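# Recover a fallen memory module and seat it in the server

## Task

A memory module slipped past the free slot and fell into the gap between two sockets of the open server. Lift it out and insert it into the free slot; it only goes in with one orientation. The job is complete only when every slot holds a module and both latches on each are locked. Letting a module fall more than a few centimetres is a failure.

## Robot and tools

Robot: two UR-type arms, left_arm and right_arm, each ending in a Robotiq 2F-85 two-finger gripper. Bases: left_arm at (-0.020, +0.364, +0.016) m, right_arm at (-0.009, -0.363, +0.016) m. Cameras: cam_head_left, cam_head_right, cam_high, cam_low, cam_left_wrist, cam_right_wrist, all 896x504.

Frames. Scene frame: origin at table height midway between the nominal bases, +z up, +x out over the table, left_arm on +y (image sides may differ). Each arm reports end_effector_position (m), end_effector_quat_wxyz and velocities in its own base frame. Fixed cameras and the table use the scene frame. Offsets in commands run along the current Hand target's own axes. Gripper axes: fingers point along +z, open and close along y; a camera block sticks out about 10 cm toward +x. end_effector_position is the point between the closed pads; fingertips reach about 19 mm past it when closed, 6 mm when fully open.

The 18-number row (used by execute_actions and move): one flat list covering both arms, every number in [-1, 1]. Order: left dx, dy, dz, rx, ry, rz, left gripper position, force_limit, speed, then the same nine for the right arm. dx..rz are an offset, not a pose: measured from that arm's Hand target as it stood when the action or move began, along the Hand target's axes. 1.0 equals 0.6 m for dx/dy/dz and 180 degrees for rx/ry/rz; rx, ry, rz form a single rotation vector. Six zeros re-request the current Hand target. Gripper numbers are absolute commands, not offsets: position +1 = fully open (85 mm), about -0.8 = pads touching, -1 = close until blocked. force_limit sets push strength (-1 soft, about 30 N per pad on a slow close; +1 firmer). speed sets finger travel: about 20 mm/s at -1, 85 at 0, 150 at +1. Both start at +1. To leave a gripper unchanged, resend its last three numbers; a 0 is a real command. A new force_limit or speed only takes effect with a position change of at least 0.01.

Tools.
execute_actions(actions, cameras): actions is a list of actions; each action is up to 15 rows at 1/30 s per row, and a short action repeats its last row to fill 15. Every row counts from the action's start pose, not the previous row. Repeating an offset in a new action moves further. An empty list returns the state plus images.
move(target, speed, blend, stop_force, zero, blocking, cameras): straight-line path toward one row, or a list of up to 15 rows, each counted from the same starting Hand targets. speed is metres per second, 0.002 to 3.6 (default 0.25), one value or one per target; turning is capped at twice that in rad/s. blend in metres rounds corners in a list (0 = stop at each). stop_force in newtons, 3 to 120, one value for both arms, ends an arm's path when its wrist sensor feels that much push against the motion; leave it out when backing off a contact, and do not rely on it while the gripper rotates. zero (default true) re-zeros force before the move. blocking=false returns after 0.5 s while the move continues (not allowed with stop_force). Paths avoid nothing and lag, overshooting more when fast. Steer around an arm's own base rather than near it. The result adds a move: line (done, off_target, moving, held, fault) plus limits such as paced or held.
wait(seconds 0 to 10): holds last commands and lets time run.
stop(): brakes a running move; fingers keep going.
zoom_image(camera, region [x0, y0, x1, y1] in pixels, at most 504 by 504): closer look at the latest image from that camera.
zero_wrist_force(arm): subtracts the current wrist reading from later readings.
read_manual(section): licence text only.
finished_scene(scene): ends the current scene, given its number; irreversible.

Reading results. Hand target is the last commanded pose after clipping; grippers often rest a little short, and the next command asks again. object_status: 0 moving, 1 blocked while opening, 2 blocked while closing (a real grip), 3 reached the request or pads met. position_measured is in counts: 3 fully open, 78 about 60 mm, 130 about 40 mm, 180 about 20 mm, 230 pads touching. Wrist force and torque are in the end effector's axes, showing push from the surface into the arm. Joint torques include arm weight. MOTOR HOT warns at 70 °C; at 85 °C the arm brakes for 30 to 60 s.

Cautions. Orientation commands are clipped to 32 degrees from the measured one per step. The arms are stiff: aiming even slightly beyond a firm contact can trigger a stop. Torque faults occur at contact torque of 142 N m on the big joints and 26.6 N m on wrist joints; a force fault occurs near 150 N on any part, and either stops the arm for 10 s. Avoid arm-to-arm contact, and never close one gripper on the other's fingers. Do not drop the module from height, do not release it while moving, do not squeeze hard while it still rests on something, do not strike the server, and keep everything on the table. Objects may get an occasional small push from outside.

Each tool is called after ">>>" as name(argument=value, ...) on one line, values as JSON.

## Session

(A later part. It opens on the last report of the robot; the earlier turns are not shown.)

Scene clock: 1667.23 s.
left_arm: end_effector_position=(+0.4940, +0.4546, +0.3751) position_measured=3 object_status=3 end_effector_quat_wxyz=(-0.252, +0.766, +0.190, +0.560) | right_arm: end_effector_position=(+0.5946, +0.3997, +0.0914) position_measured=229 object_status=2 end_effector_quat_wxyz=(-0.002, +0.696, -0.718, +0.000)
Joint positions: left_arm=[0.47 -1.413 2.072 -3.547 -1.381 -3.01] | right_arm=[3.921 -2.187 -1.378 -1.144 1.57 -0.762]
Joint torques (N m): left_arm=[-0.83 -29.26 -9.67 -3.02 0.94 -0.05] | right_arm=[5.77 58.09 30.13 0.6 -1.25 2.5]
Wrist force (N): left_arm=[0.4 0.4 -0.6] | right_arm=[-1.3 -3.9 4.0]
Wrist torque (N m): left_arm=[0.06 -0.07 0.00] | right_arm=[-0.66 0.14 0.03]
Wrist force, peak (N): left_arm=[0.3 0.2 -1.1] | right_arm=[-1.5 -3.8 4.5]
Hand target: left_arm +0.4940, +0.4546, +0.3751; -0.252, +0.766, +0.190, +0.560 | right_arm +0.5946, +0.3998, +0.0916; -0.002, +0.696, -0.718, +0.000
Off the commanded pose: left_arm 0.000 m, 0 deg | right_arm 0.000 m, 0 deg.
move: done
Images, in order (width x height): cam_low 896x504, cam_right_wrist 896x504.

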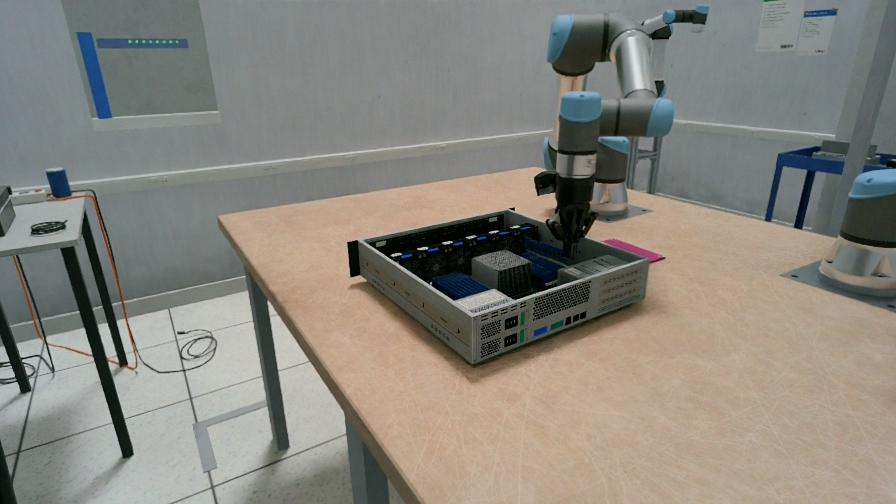

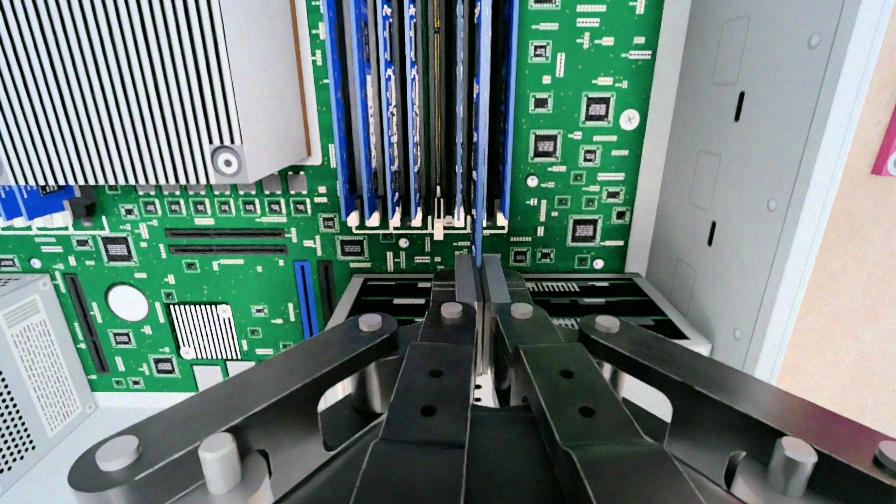

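>>> move(target=[[0,0,0,0,0,0,1,1,1,0,0,-0.0223,0,0,0,-1,-0.1,-1],[0,0,0,0,0,0,1,1,1,0.011,-0.0252,-0.0223,0,0,0,-1,-0.1,-1],[0,0,0,0,0,0,1,1,1,0.011,-0.0252,0.028,0,0,0,-1,-0.1,-1]], speed=[0.05,0.04,0.05], cameras=["cam_right_wrist","cam_low"])

>>> zoom_image(camera="cam_low", region=[510, 220, 600, 285])

>>> zoom_image(camera="cam_right_wrist", region=[400, 0, 530, 130])

>>> zoom_image(camera="cam_right_wrist", region=[400, 150, 530, 280])

Scene clock: 1736.43 s.
left_arm: end_effector_position=(+0.4940, +0.4546, +0.3751) position_measured=3 object_status=3 end_effector_quat_wxyz=(-0.252, +0.766, +0.190, +0.560) | right_arm: end_effector_position=(+0.6096, +0.3927, +0.0750) position_measured=229 object_status=2 end_effector_quat_wxyz=(-0.002, +0.696, -0.718, +0.000)
Joint positions: left_arm=[0.47 -1.413 2.072 -3.547 -1.381 -3.01] | right_arm=[3.899 -2.223 -1.363 -1.123 1.57 -0.783]
Joint torques (N m): left_arm=[-1.59 -28.62 -9.57 -2.9 0.96 -0.26] | right_arm=[-9.2 44.74 14.51 4.79 1.06 -2.89]
Wrist force (N): left_arm=[0.1 -0.3 -1.0] | right_arm=[-1.2 -3.7 3.9]
Wrist torque (N m): left_arm=[-0.04 -0.02 0.00] | right_arm=[-0.64 0.11 0.04]
Wrist force, peak (N): left_arm=[0.6 0.0 -1.1] | right_arm=[-1.4 -3.8 4.7]
Hand target: left_arm +0.4940, +0.4546, +0.3751; -0.252, +0.766, +0.190, +0.560 | right_arm +0.6096, +0.3927, +0.0748; -0.002, +0.696, -0.718, +0.000
Off the commanded pose: left_arm 0.000 m, 0 deg | right_arm 0.000 m, 0 deg.
move: done
Images, in order (width x height): cam_low 896x504, cam_right_wrist 896x504.

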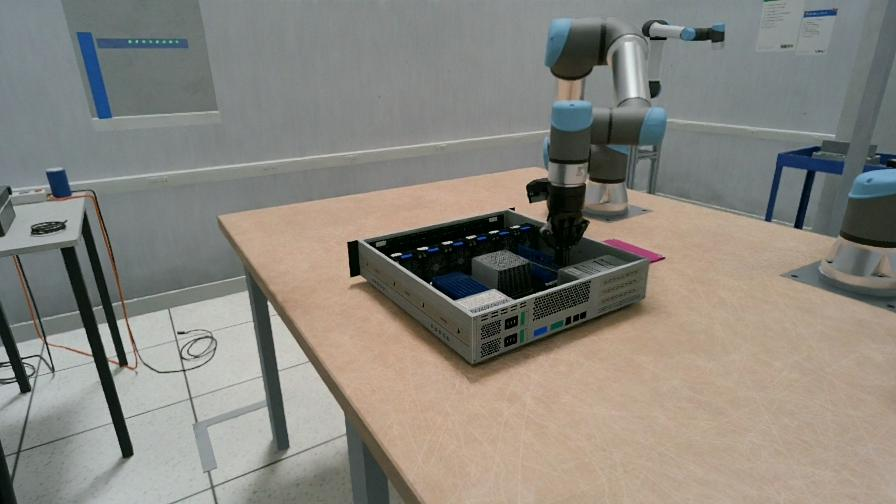

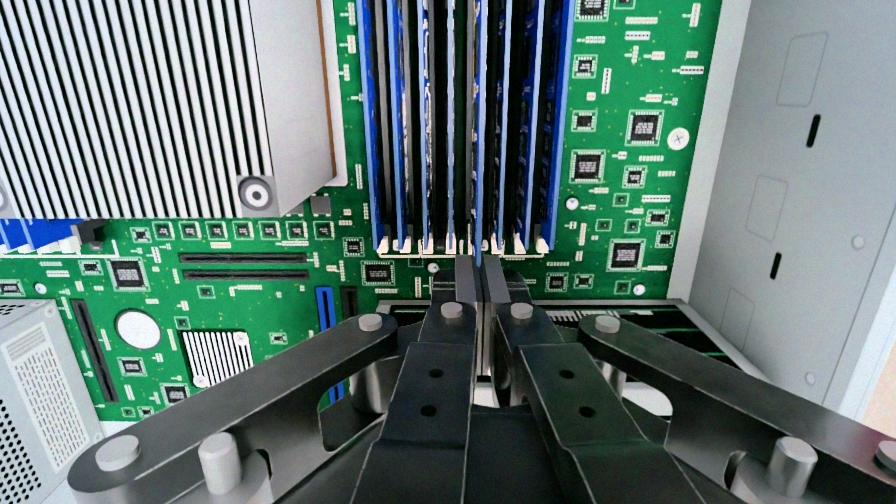

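Scaled by 5.600 from the camera's 896x504 image, which has a finer 1280x720 frame.

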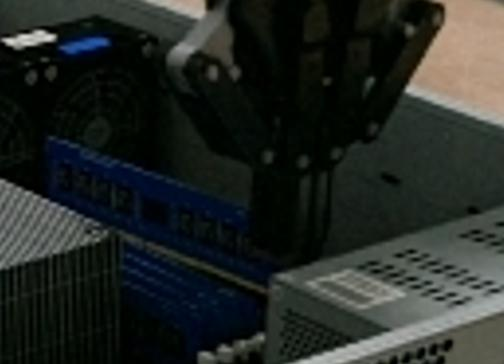

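Scaled by 3.877 from the camera's 896x504 image, which has a finer 1280x720 frame.

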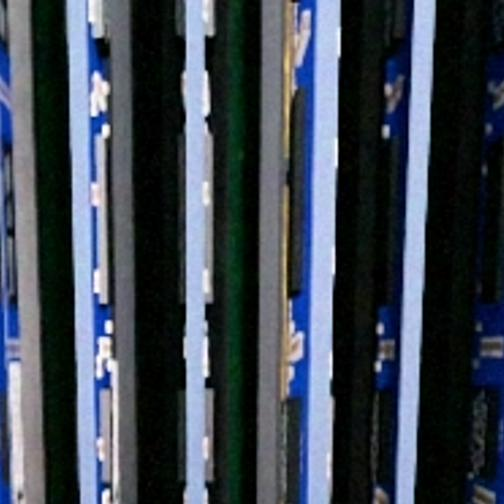

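Scaled by 3.877 from the camera's 896x504 image, which has a finer 1280x720 frame.

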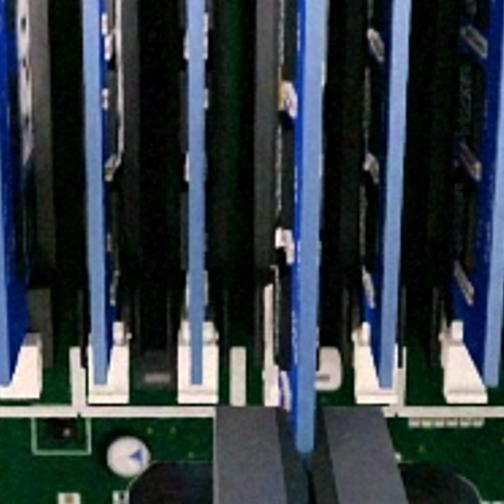

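>>> zoom_image(camera="cam_low", region=[505, 235, 565, 285])

Scaled by 8.400 from the camera's 896x504 image, which has a finer 1280x720 frame.

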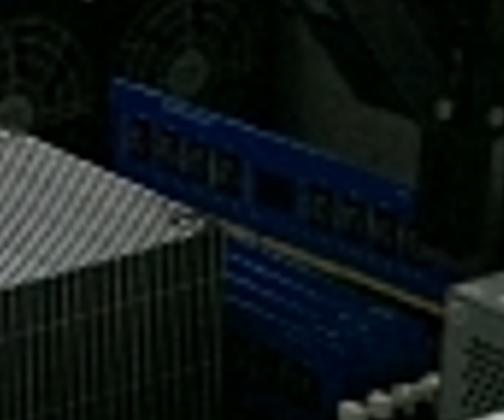

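>>> move(target=[0,0,0,0,0,0,1,1,1,0,0.0005,0.0368,0,0,0,-1,-0.1,-1], speed=0.015, stop_force=5, cameras=["cam_right_wrist","cam_low"])

>>> zoom_image(camera="cam_right_wrist", region=[400, 0, 530, 130])

>>> zoom_image(camera="cam_right_wrist", region=[400, 150, 530, 280])

Scene clock: 1766.57 s.
left_arm: end_effector_position=(+0.4940, +0.4546, +0.3751) position_measured=3 object_status=3 end_effector_quat_wxyz=(-0.252, +0.766, +0.190, +0.560) | right_arm: end_effector_position=(+0.6094, +0.3928, +0.0527) position_measured=229 object_status=2 end_effector_quat_wxyz=(-0.002, +0.696, -0.718, +0.000)
Joint positions: left_arm=[0.47 -1.413 2.072 -3.547 -1.381 -3.01] | right_arm=[3.899 -2.247 -1.385 -1.077 1.57 -0.783]
Joint torques (N m): left_arm=[-1.6 -28.05 -9.93 -3.06 0.87 -0.25] | right_arm=[6.83 44.68 15.38 5.67 -1.23 2.64]
Wrist force (N): left_arm=[0.1 0.0 -0.8] | right_arm=[-1.2 -0.1 3.0]
Wrist torque (N m): left_arm=[0.00 -0.03 0.00] | right_arm=[-0.77 0.17 0.05]
Wrist force, peak (N): left_arm=[0.5 0.1 -1.2] | right_arm=[-1.5 -4.1 4.2]
Hand target: left_arm +0.4940, +0.4546, +0.3751; -0.252, +0.766, +0.190, +0.560 | right_arm +0.6094, +0.3928, +0.0527; -0.002, +0.696, -0.718, +0.000
Off the commanded pose: left_arm 0.000 m, 0 deg | right_arm 0.000 m, 0 deg.
move: done
Images, in order (width x height): cam_low 896x504, cam_right_wrist 896x504.

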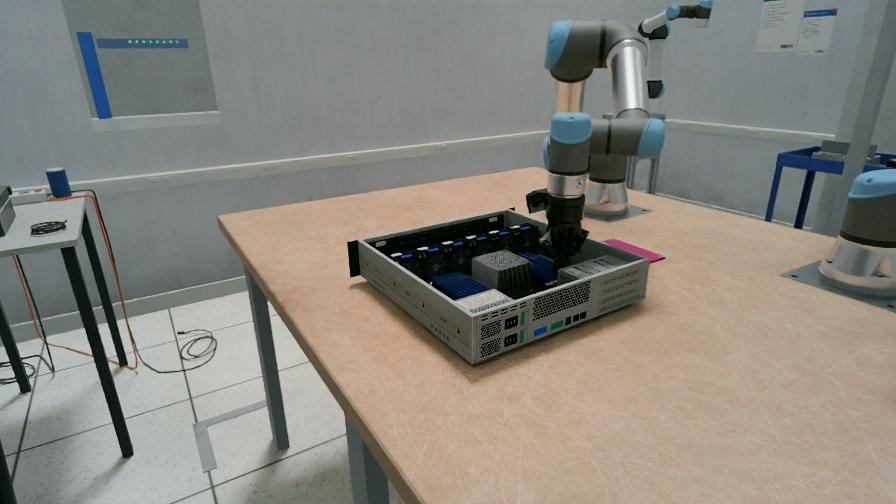

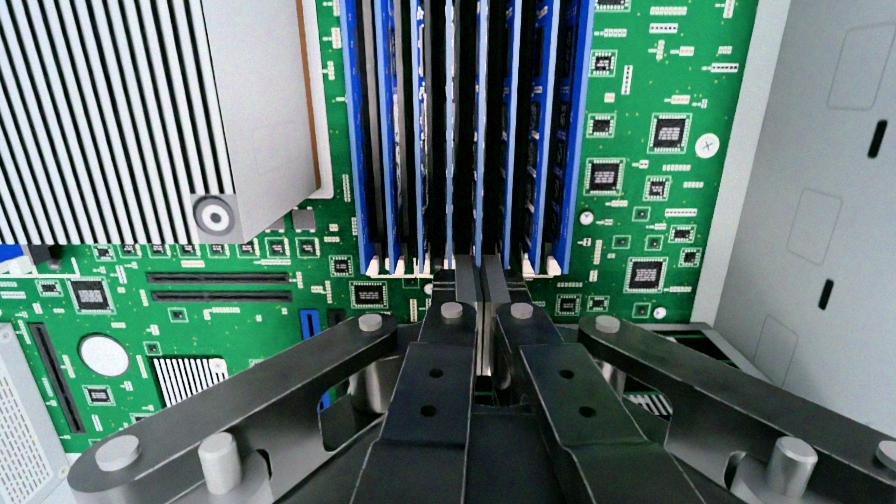

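Scaled by 3.877 from the camera's 896x504 image, which has a finer 1280x720 frame.

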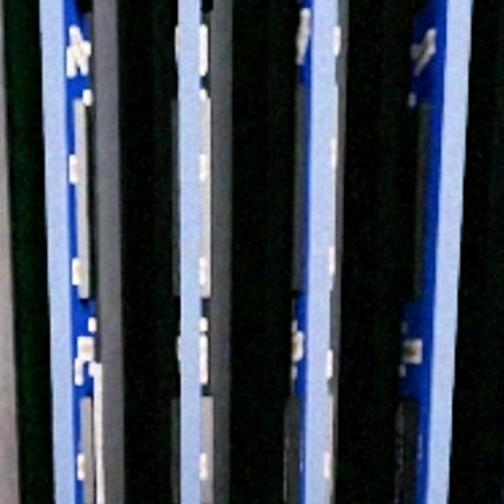

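Scaled by 3.877 from the camera's 896x504 image, which has a finer 1280x720 frame.

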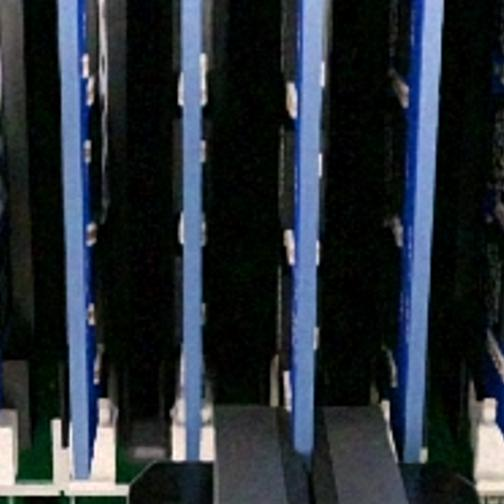

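>>> move(target=[[0,0,0,0,0,0,1,1,1,0,0,0,0,0,0,-0.745,-0.1,-1],[0,0,0,0,0,0,1,1,1,0,0,-0.035,0,0,0,-0.745,-0.1,-1]], speed=[0.02,0.04], cameras=["cam_right_wrist"])

>>> zoom_image(camera="cam_right_wrist", region=[400, 150, 530, 280])

>>> zoom_image(camera="cam_right_wrist", region=[400, 0, 530, 130])

Scene clock: 1781.27 s.
left_arm: end_effector_position=(+0.4940, +0.4546, +0.3751) position_measured=3 object_status=3 end_effector_quat_wxyz=(-0.252, +0.766, +0.190, +0.560) | right_arm: end_effector_position=(+0.6093, +0.3927, +0.0736) position_measured=222 object_status=3 end_effector_quat_wxyz=(-0.002, +0.696, -0.718, +0.000)
Joint positions: left_arm=[0.47 -1.413 2.072 -3.547 -1.381 -3.01] | right_arm=[3.899 -2.224 -1.365 -1.12 1.57 -0.783]
Joint torques (N m): left_arm=[-1.94 -28.84 -9.78 -3.05 0.98 0.06] | right_arm=[7.46 59.14 30.39 0.42 -1.38 2.74]
Wrist force (N): left_arm=[0.3 -0.1 -0.6] | right_arm=[-1.5 -3.8 3.5]
Wrist torque (N m): left_arm=[-0.01 -0.04 0.00] | right_arm=[-0.65 0.17 0.03]
Wrist force, peak (N): left_arm=[0.4 0.0 -1.3] | right_arm=[-1.3 -3.8 4.5]
Hand target: left_arm +0.4940, +0.4546, +0.3751; -0.252, +0.766, +0.190, +0.560 | right_arm +0.6093, +0.3927, +0.0737; -0.002, +0.696, -0.718, +0.000
Off the commanded pose: left_arm 0.000 m, 0 deg | right_arm 0.000 m, 0 deg.
move: done
Images, in order (width x height): cam_right_wrist 896x504.

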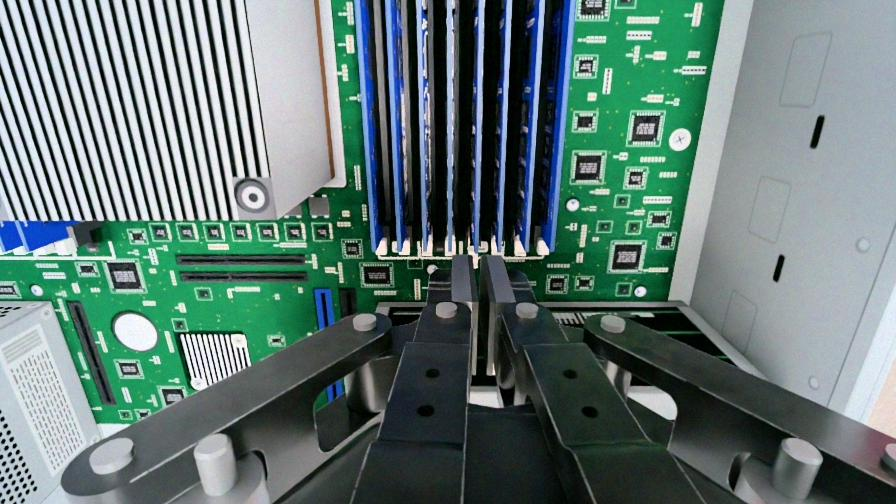

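Scaled by 3.877 from the camera's 896x504 image, which has a finer 1280x720 frame.

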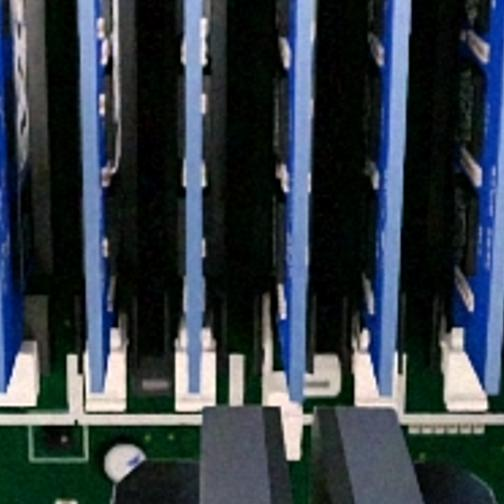

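Scaled by 3.877 from the camera's 896x504 image, which has a finer 1280x720 frame.

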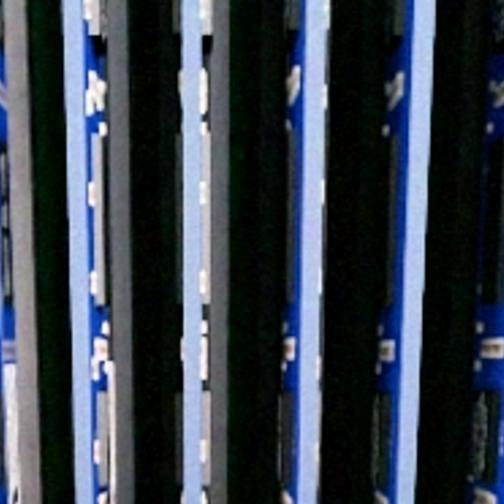

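>>> move(target=[[0,0,0,0,0,0,1,1,1,0,0,-0.01,0,0,0,-1,-0.1,0],[0,0,0,0,0,0,1,1,1,0.1208,0.0003,-0.005,0,0,0,-1,-0.1,0],[0,0,0,0,0,0,1,1,1,0.1208,0.0003,0.0128,0,0,0,-1,-0.1,0]], speed=[0.1,0.15,0.05], cameras=[])

>>> move(target=[0,0,0,0,0,0,1,1,1,0,0,0.02,0,0,0,-1,-0.1,0], speed=0.01, stop_force=50, cameras=["cam_right_wrist"])

>>> zoom_image(camera="cam_right_wrist", region=[400, 20, 530, 150])

Scene clock: 1791.50 s.
left_arm: end_effector_position=(+0.4940, +0.4546, +0.3751) position_measured=3 object_status=3 end_effector_quat_wxyz=(-0.252, +0.766, +0.190, +0.560) | right_arm: end_effector_position=(+0.6070, +0.3203, +0.0661) position_measured=232 object_status=3 end_effector_quat_wxyz=(-0.002, +0.696, -0.718, +0.000)
Joint positions: left_arm=[0.47 -1.413 2.072 -3.547 -1.381 -3.01] | right_arm=[3.823 -2.15 -1.514 -1.045 1.57 -0.86]
Joint torques (N m): left_arm=[-0.77 -28.38 -9.41 -3.02 0.83 -0.02] | right_arm=[-9.26 41.65 14.72 5.02 1.21 -2.88]
Wrist force (N): left_arm=[0.2 0.1 -0.5] | right_arm=[-1.3 -4.0 3.8]
Wrist torque (N m): left_arm=[0.02 -0.03 0.00] | right_arm=[-0.67 0.13 0.02]
Wrist force, peak (N): left_arm=[0.5 0.0 -1.1] | right_arm=[-2.0 -4.1 3.8]
Hand target: left_arm +0.4940, +0.4546, +0.3751; -0.252, +0.766, +0.190, +0.560 | right_arm +0.6070, +0.3203, +0.0659; -0.002, +0.696, -0.718, +0.000
Off the commanded pose: left_arm 0.000 m, 0 deg | right_arm 0.000 m, 0 deg.
move: done
No camera images: "cameras" was empty.

Scene clock: 1793.70 s.
left_arm: end_effector_position=(+0.4940, +0.4546, +0.3751) position_measured=3 object_status=3 end_effector_quat_wxyz=(-0.252, +0.766, +0.190, +0.560) | right_arm: end_effector_position=(+0.6071, +0.3204, +0.0570) position_measured=232 object_status=3 end_effector_quat_wxyz=(-0.002, +0.696, -0.718, +0.000)
Joint positions: left_arm=[0.47 -1.413 2.072 -3.547 -1.381 -3.01] | right_arm=[3.823 -2.161 -1.522 -1.025 1.57 -0.86]
Joint torques (N m): left_arm=[-1.71 -27.5 -9.75 -2.98 0.84 -0.04] | right_arm=[-2.03 24.04 8.84 -3.89 0.92 -2.54]
Wrist force (N): left_arm=[0.2 -0.1 -0.6] | right_arm=[0.6 -4.2 -41.7]
Wrist torque (N m): left_arm=[-0.02 -0.04 0.00] | right_arm=[-0.65 0.10 0.01]
Wrist force, peak (N): left_arm=[0.3 0.5 -0.9] | right_arm=[4.8 -5.0 -52.3]
Hand target: left_arm +0.4940, +0.4546, +0.3751; -0.252, +0.766, +0.190, +0.560 | right_arm +0.6071, +0.3204, +0.0570; -0.002, +0.696, -0.718, +0.000 (not the last commanded pose)
Off the commanded pose: left_arm 0.000 m, 0 deg | right_arm 0.003 m, 0 deg.
move: contact (right_arm)
Images, in order (width x height): cam_right_wrist 896x504.

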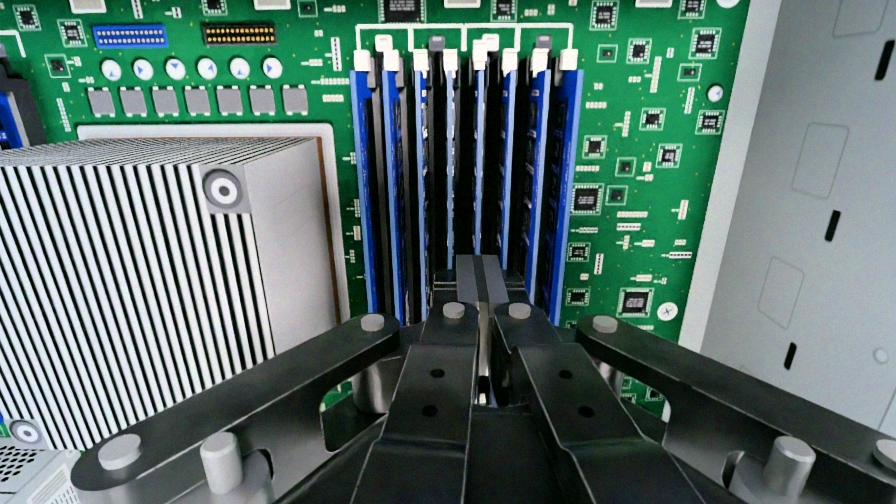

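Scaled by 3.877 from the camera's 896x504 image, which has a finer 1280x720 frame.

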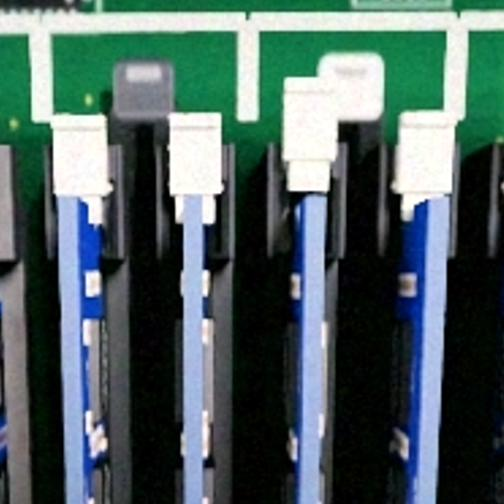

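>>> move(target=[[0,0,0,0,0,0,1,1,1,0,0,-0.012,0,0,0,-1,-0.1,0],[0,0,0,0,0,0,1,1,1,-0.091,0,-0.012,0,0,0,-1,-0.1,0]], speed=[0.08,0.15], cameras=[])

>>> move(target=[0,0,0,0,0,0,1,1,1,0,0,0.025,0,0,0,-1,-0.1,0], speed=0.012, stop_force=88, cameras=[])

>>> move(target=[[0,0,0,0,0,0,1,1,1,0,0,-0.015,0,0,0,-1,-0.1,0],[0,0,0,0,0,0,1,1,1,0.188,0,-0.015,0,0,0,-1,-0.1,0]], speed=[0.08,0.2], cameras=[])

>>> move(target=[0,0,0,0,0,0,1,1,1,0,0,0.025,0,0,0,-1,-0.1,0], speed=0.012, stop_force=88, cameras=[])

>>> move(target=[0,0,0,0,0,0,1,1,1,-0.05,0,-0.08,0,0,0,-1,-0.1,0], speed=0.15, cameras=["cam_right_wrist"])

>>> zoom_image(camera="cam_right_wrist", region=[370, 90, 530, 190])

Scene clock: 1806.40 s.
left_arm: end_effector_position=(+0.4940, +0.4546, +0.3751) position_measured=3 object_status=3 end_effector_quat_wxyz=(-0.252, +0.766, +0.190, +0.560) | right_arm: end_effector_position=(+0.6087, +0.3748, +0.0643) position_measured=232 object_status=3 end_effector_quat_wxyz=(-0.002, +0.696, -0.718, +0.000)
Joint positions: left_arm=[0.47 -1.413 2.072 -3.547 -1.381 -3.01] | right_arm=[3.881 -2.212 -1.413 -1.084 1.57 -0.801]
Joint torques (N m): left_arm=[-1.5 -28.88 -10.31 -3 0.94 -0.03] | right_arm=[8.26 44.54 28.07 0.48 -1.5 2.82]
Wrist force (N): left_arm=[0.2 0.0 -0.9] | right_arm=[-1.3 -3.8 3.6]
Wrist torque (N m): left_arm=[0.02 -0.03 0.00] | right_arm=[-0.65 0.14 -0.12]
Wrist force, peak (N): left_arm=[0.8 0.2 -1.0] | right_arm=[0.5 -4.7 -43.3]
Hand target: left_arm +0.4940, +0.4546, +0.3751; -0.252, +0.766, +0.190, +0.560 | right_arm +0.6087, +0.3750, +0.0643; -0.002, +0.696, -0.718, +0.000
Off the commanded pose: left_arm 0.000 m, 0 deg | right_arm 0.000 m, 0 deg.
move: done
No camera images: "cameras" was empty.

Scene clock: 1808.50 s.
left_arm: end_effector_position=(+0.4940, +0.4546, +0.3751) position_measured=3 object_status=3 end_effector_quat_wxyz=(-0.252, +0.766, +0.190, +0.560) | right_arm: end_effector_position=(+0.6089, +0.3751, +0.0549) position_measured=232 object_status=3 end_effector_quat_wxyz=(-0.003, +0.696, -0.718, +0.000)
Joint positions: left_arm=[0.47 -1.413 2.072 -3.547 -1.381 -3.01] | right_arm=[3.881 -2.223 -1.421 -1.063 1.57 -0.801]
Joint torques (N m): left_arm=[-1.64 -27.79 -9.57 -2.97 0.73 -0.12] | right_arm=[6.95 -1.57 -2.15 -5.08 1.23 2.25]
Wrist force (N): left_arm=[0.1 -0.2 -0.9] | right_arm=[8.5 3.4 -82.1]
Wrist torque (N m): left_arm=[-0.03 -0.03 0.00] | right_arm=[-0.87 0.12 -0.14]
Wrist force, peak (N): left_arm=[0.2 -0.1 -1.1] | right_arm=[12.4 5.4 -94.8]
Hand target: left_arm +0.4940, +0.4546, +0.3751; -0.252, +0.766, +0.190, +0.560 | right_arm +0.6089, +0.3751, +0.0549; -0.002, +0.696, -0.718, +0.000 (not the last commanded pose)
Off the commanded pose: left_arm 0.000 m, 0 deg | right_arm 0.006 m, 0 deg.
move: contact (right_arm)
No camera images: "cameras" was empty.

Scene clock: 1810.43 s.
left_arm: end_effector_position=(+0.4940, +0.4546, +0.3751) position_measured=3 object_status=3 end_effector_quat_wxyz=(-0.252, +0.766, +0.190, +0.560) | right_arm: end_effector_position=(+0.6055, +0.2626, +0.0635) position_measured=232 object_status=3 end_effector_quat_wxyz=(-0.002, +0.696, -0.718, +0.000)
Joint positions: left_arm=[0.47 -1.413 2.072 -3.547 -1.381 -3.01] | right_arm=[3.754 -2.098 -1.607 -1.002 1.571 -0.928]
Joint torques (N m): left_arm=[-1.61 -27.81 -9.35 -2.98 0.99 0.01] | right_arm=[-10.64 52.26 13.13 5.11 1.4 -2.82]
Wrist force (N): left_arm=[0.1 0.0 -0.6] | right_arm=[-1.1 -4.4 3.5]
Wrist torque (N m): left_arm=[0.01 0.00 0.00] | right_arm=[-0.73 0.10 0.02]
Wrist force, peak (N): left_arm=[0.1 0.3 -1.1] | right_arm=[8.3 3.1 -83.4]
Hand target: left_arm +0.4940, +0.4546, +0.3751; -0.252, +0.766, +0.190, +0.560 | right_arm +0.6055, +0.2623, +0.0635; -0.002, +0.696, -0.718, +0.000
Off the commanded pose: left_arm 0.000 m, 0 deg | right_arm 0.000 m, 0 deg.
move: done
No camera images: "cameras" was empty.

Scene clock: 1812.50 s.
left_arm: end_effector_position=(+0.4940, +0.4546, +0.3751) position_measured=3 object_status=3 end_effector_quat_wxyz=(-0.252, +0.766, +0.190, +0.560) | right_arm: end_effector_position=(+0.6057, +0.2624, +0.0550) position_measured=232 object_status=3 end_effector_quat_wxyz=(-0.003, +0.696, -0.718, +0.001)
Joint positions: left_arm=[0.47 -1.413 2.072 -3.547 -1.381 -3.01] | right_arm=[3.754 -2.109 -1.616 -0.982 1.571 -0.929]
Joint torques (N m): left_arm=[-1.19 -27.77 -9.41 -3.07 0.93 -0.05] | right_arm=[-2.42 1.05 3.35 -2.35 0.92 -2.87]
Wrist force (N): left_arm=[0.1 -0.2 -0.6] | right_arm=[11.6 11.0 -80.0]
Wrist torque (N m): left_arm=[-0.02 0.00 0.00] | right_arm=[-0.96 0.06 0.01]
Wrist force, peak (N): left_arm=[0.2 0.1 -1.2] | right_arm=[16.5 14.2 -93.8]
Hand target: left_arm +0.4940, +0.4546, +0.3751; -0.252, +0.766, +0.190, +0.560 | right_arm +0.6057, +0.2624, +0.0550; -0.003, +0.696, -0.718, +0.001 (not the last commanded pose)
Off the commanded pose: left_arm 0.000 m, 0 deg | right_arm 0.007 m, 0 deg.
move: contact (right_arm)
No camera images: "cameras" was empty.

Scene clock: 1813.57 s.
left_arm: end_effector_position=(+0.4940, +0.4546, +0.3751) position_measured=3 object_status=3 end_effector_quat_wxyz=(-0.252, +0.766, +0.190, +0.560) | right_arm: end_effector_position=(+0.6063, +0.2922, +0.1030) position_measured=232 object_status=3 end_effector_quat_wxyz=(-0.003, +0.696, -0.718, +0.001)
Joint positions: left_arm=[0.47 -1.413 2.072 -3.547 -1.381 -3.01] | right_arm=[3.79 -2.08 -1.522 -1.105 1.57 -0.892]
Joint torques (N m): left_arm=[-1.73 -28.04 -9.3 -2.96 0.83 -0.1] | right_arm=[7.53 53.38 28.78 0.72 -1.62 2.8]
Wrist force (N): left_arm=[0.5 0.2 -0.9] | right_arm=[-2.1 -4.6 3.6]
Wrist torque (N m): left_arm=[0.03 -0.07 0.00] | right_arm=[-0.78 0.26 -0.13]
Wrist force, peak (N): left_arm=[-0.1 -0.2 -1.1] | right_arm=[11.7 11.1 -78.8]
Hand target: left_arm +0.4940, +0.4546, +0.3751; -0.252, +0.766, +0.190, +0.560 | right_arm +0.6063, +0.2922, +0.1031; -0.003, +0.696, -0.718, +0.001
Off the commanded pose: left_arm 0.000 m, 0 deg | right_arm 0.000 m, 0 deg.
move: done
Images, in order (width x height): cam_right_wrist 896x504.

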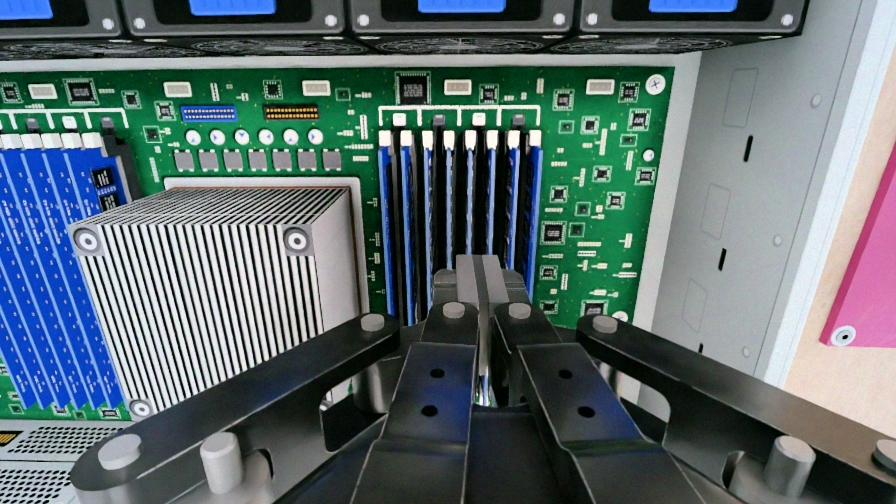

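Scaled by 3.150 from the camera's 896x504 image, which has a finer 1280x720 frame.

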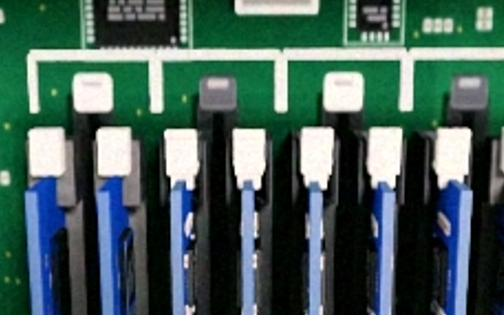

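>>> move(target=[0,0,0,0,0,0,1,1,1,-0.185,0.01,-0.01,0,0,0,-1,-0.1,0], speed=0.25, cameras=["cam_right_wrist"])

>>> zoom_image(camera="cam_right_wrist", region=[360, 170, 520, 270])

Scene clock: 1817.87 s.
left_arm: end_effector_position=(+0.4940, +0.4546, +0.3751) position_measured=3 object_status=3 end_effector_quat_wxyz=(-0.252, +0.766, +0.190, +0.560) | right_arm: end_effector_position=(+0.6036, +0.4032, +0.1095) position_measured=232 object_status=3 end_effector_quat_wxyz=(-0.003, +0.696, -0.718, +0.001)
Joint positions: left_arm=[0.47 -1.413 2.072 -3.547 -1.381 -3.01] | right_arm=[3.916 -2.191 -1.323 -1.193 1.57 -0.767]
Joint torques (N m): left_arm=[-1.96 -28.48 -9.46 -3.02 0.94 0] | right_arm=[8.3 44.65 30.39 0.69 -1.53 2.69]
Wrist force (N): left_arm=[0.5 0.1 -1.1] | right_arm=[-2.4 -4.4 3.5]
Wrist torque (N m): left_arm=[0.02 -0.07 0.01] | right_arm=[-0.75 0.32 -0.12]
Wrist force, peak (N): left_arm=[0.6 -0.2 -1.2] | right_arm=[-4.6 -3.9 3.7]
Hand target: left_arm +0.4940, +0.4546, +0.3751; -0.252, +0.766, +0.190, +0.560 | right_arm +0.6036, +0.4034, +0.1095; -0.003, +0.696, -0.718, +0.001
Off the commanded pose: left_arm 0.000 m, 0 deg | right_arm 0.000 m, 0 deg.
move: done
Images, in order (width x height): cam_right_wrist 896x504.

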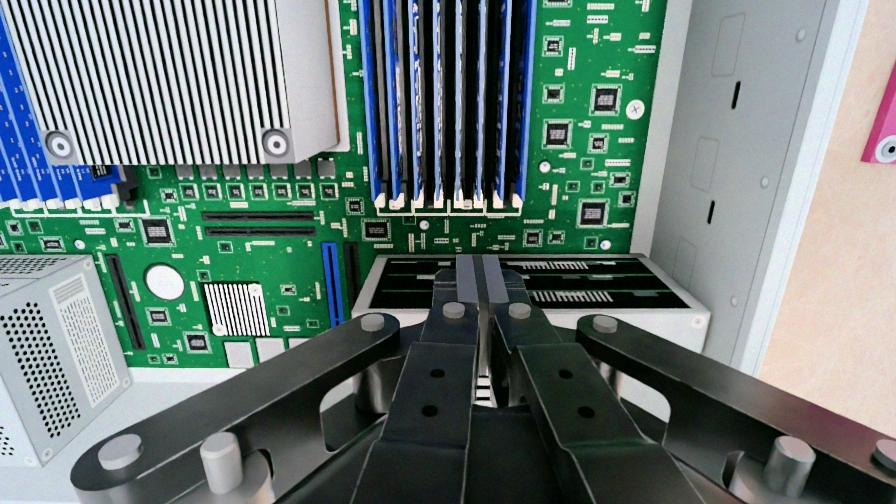

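Scaled by 3.150 from the camera's 896x504 image, which has a finer 1280x720 frame.

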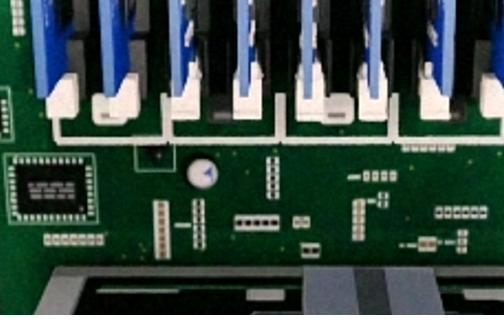

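>>> zoom_image(camera="cam_right_wrist", region=[370, 180, 450, 230])

>>> zoom_image(camera="cam_right_wrist", region=[440, 180, 520, 230])

Scaled by 6.300 from the camera's 896x504 image, which has a finer 1280x720 frame.

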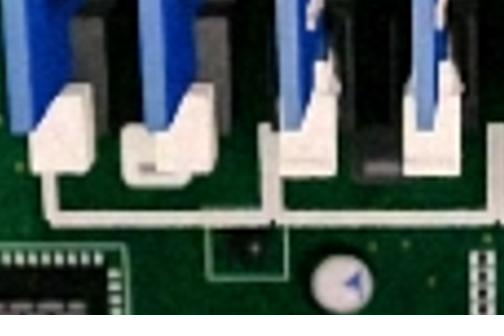

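Scaled by 6.300 from the camera's 896x504 image, which has a finer 1280x720 frame.

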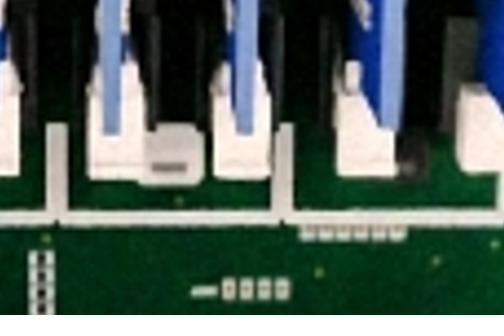

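>>> move(target=[0,0,0,0,0,0,1,1,1,0.0,0.008,0.075,0,0,0,-1,-0.1,0], speed=0.15, cameras=["cam_right_wrist"])

>>> zoom_image(camera="cam_right_wrist", region=[360, 200, 450, 260])

>>> zoom_image(camera="cam_right_wrist", region=[440, 200, 530, 260])

Scene clock: 1835.47 s.
left_arm: end_effector_position=(+0.4940, +0.4546, +0.3751) position_measured=3 object_status=3 end_effector_quat_wxyz=(-0.252, +0.766, +0.190, +0.560) | right_arm: end_effector_position=(+0.5991, +0.4036, +0.0646) position_measured=232 object_status=3 end_effector_quat_wxyz=(-0.003, +0.696, -0.718, +0.001)
Joint positions: left_arm=[0.47 -1.413 2.072 -3.547 -1.381 -3.01] | right_arm=[3.92 -2.227 -1.386 -1.094 1.57 -0.762]
Joint torques (N m): left_arm=[-1.8 -29.18 -9.27 -3.05 0.91 -0.14] | right_arm=[8.62 44.48 15.77 4.98 -0.54 2.78]
Wrist force (N): left_arm=[0.2 0.0 -1.0] | right_arm=[-2.4 -4.4 3.6]
Wrist torque (N m): left_arm=[0.01 -0.03 0.00] | right_arm=[-0.75 0.31 -0.12]
Wrist force, peak (N): left_arm=[0.3 0.1 -1.2] | right_arm=[-2.2 -4.5 4.5]
Hand target: left_arm +0.4940, +0.4546, +0.3751; -0.252, +0.766, +0.190, +0.560 | right_arm +0.5991, +0.4036, +0.0644; -0.003, +0.696, -0.718, +0.001
Off the commanded pose: left_arm 0.000 m, 0 deg | right_arm 0.000 m, 0 deg.
move: done
Images, in order (width x height): cam_right_wrist 896x504.

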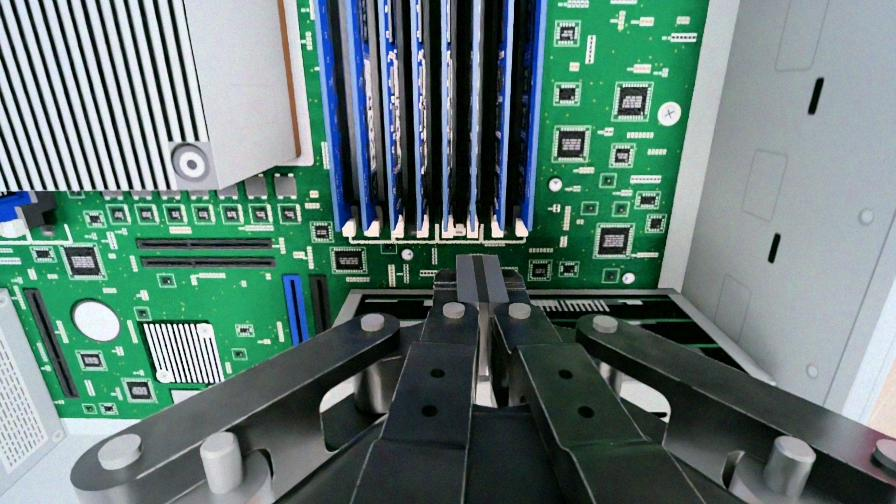

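Scaled by 5.600 from the camera's 896x504 image, which has a finer 1280x720 frame.

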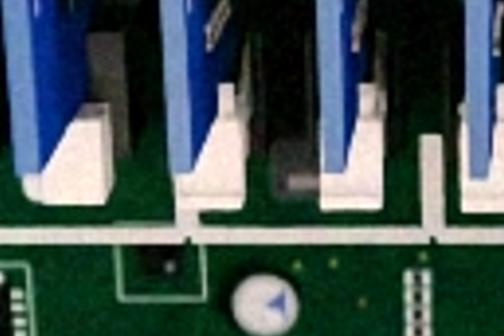

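Scaled by 5.600 from the camera's 896x504 image, which has a finer 1280x720 frame.

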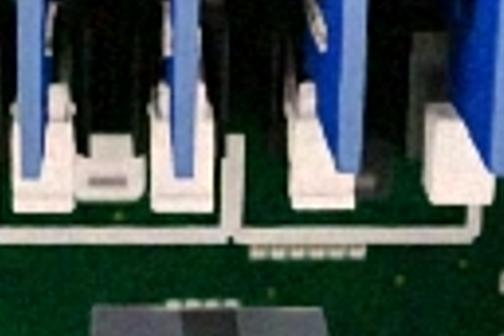

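>>> move(target=[[0,0,0,0,0,0,1,1,1,0.1,-0.002,-0.1,0,0,0.4,-1,-0.1,0],[0,0,0,0,0,0,1,1,1,0.2,-0.004,-0.1,0,0,0.8,-1,-0.1,0],[0,0,0,0,0,0,1,1,1,0.27,-0.0048,-0.06,0,0,1.0,-1,-0.1,0],[0,0,0,0,0,0,1,1,1,0.27,-0.0048,-0.005,0,0,1.0,-1,-0.1,0]], speed=[0.5,0.5,0.5,0.2], blend=[0.03,0.03,0.005,0], cameras=["cam_right_wrist"])

>>> zoom_image(camera="cam_right_wrist", region=[370, 200, 460, 260])

>>> zoom_image(camera="cam_right_wrist", region=[450, 200, 540, 260])

Scene clock: 1849.97 s.
left_arm: end_effector_position=(+0.4940, +0.4546, +0.3751) position_measured=3 object_status=3 end_effector_quat_wxyz=(-0.252, +0.766, +0.190, +0.560) | right_arm: end_effector_position=(+0.5971, +0.2416, +0.0671) position_measured=232 object_status=3 end_effector_quat_wxyz=(+0.001, +0.718, +0.696, +0.003)
Joint positions: left_arm=[0.47 -1.413 2.072 -3.547 -1.381 -3.01] | right_arm=[3.735 -2.061 -1.657 -0.988 1.571 2.194]
Joint torques (N m): left_arm=[-2.1 -28.28 -9.8 -2.97 0.9 -0.09] | right_arm=[-8.7 37.1 14.1 5.29 -1.47 2.79]
Wrist force (N): left_arm=[0.3 0.0 -0.7] | right_arm=[-2.2 -4.7 3.9]
Wrist torque (N m): left_arm=[0.02 -0.05 0.00] | right_arm=[-0.78 0.29 -0.13]
Wrist force, peak (N): left_arm=[0.4 0.2 -1.2] | right_arm=[-2.3 -4.7 4.7]
Hand target: left_arm +0.4940, +0.4546, +0.3751; -0.252, +0.766, +0.190, +0.560 | right_arm +0.5971, +0.2416, +0.0669; +0.001, +0.718, +0.696, +0.003
Off the commanded pose: left_arm 0.000 m, 0 deg | right_arm 0.000 m, 0 deg.
move: done
Images, in order (width x height): cam_right_wrist 896x504.

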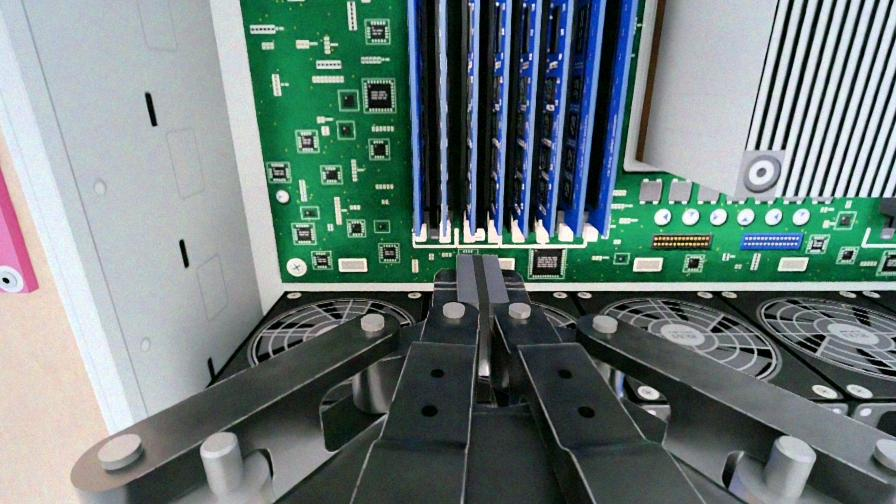

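Scaled by 5.600 from the camera's 896x504 image, which has a finer 1280x720 frame.

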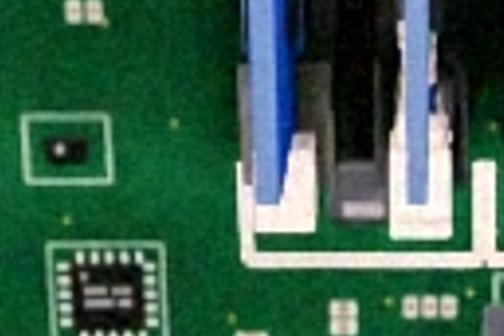

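Scaled by 5.600 from the camera's 896x504 image, which has a finer 1280x720 frame.

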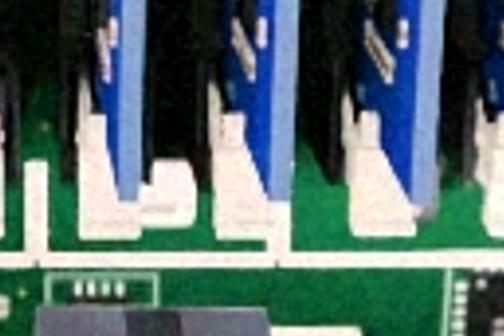

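>>> move(target=[0,0,0,0,0,0,1,1,1,0,0,-0.15,0,0,0,-1,-0.5,-1], cameras=["cam_head_left"])

Scene clock: 1875.83 s.
left_arm: end_effector_position=(+0.4940, +0.4546, +0.3751) position_measured=3 object_status=3 end_effector_quat_wxyz=(-0.252, +0.766, +0.190, +0.560) | right_arm: end_effector_position=(+0.5967, +0.2413, +0.1568) position_measured=232 object_status=3 end_effector_quat_wxyz=(+0.001, +0.718, +0.696, +0.003) end_effector_velocity=(-0.001, +0.000, +0.002) end_effector_angular_velocity=(+0.000, +0.001, +0.000)
Joint positions: left_arm=[0.47 -1.413 2.072 -3.547 -1.381 -3.01] | right_arm=[3.735 -1.964 -1.548 -1.195 1.571 2.194]
Joint velocities: left_arm=[within noise] | right_arm=[0 0.002 0.002 -0.005 0 0.001]
Joint torques (N m): left_arm=[-2.38 -28.13 -9.79 -2.97 0.91 -0.11] | right_arm=[6.71 48.97 29.29 0.4 1.29 -1.2]
Wrist force (N): left_arm=[0.3 0.1 -0.7] | right_arm=[-2.3 -4.7 3.6]
Wrist torque (N m): left_arm=[0.01 -0.05 0.00] | right_arm=[-0.78 0.30 -0.13]
Wrist force, peak (N): left_arm=[0.4 -0.1 -1.2] | right_arm=[-2.3 -4.7 5.3]
Hand target: left_arm +0.4940, +0.4546, +0.3751; -0.252, +0.766, +0.190, +0.560 | right_arm +0.5966, +0.2413, +0.1569; +0.001, +0.718, +0.696, +0.003
Off the commanded pose: left_arm 0.000 m, 0 deg | right_arm 0.000 m, 0 deg.
move: done
Images, in order (width x height): cam_head_left 896x504.

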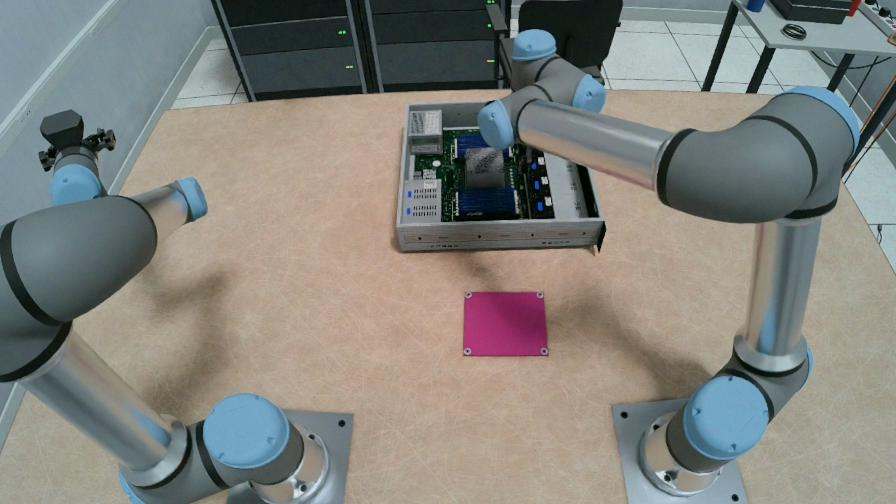

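>>> zoom_image(camera="cam_head_left", region=[390, 95, 620, 260])

Scaled by 2.191 from the camera's 896x504 image, which has a finer 1280x720 frame.

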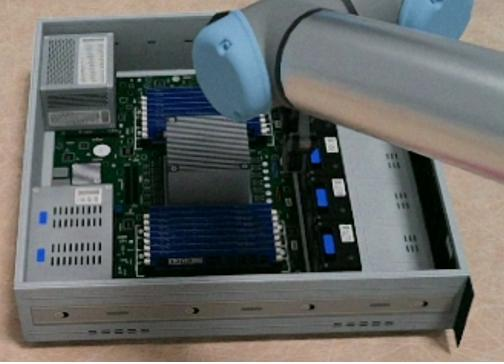

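>>> finished_scene(scene=1)

The scene is finished: the task was done.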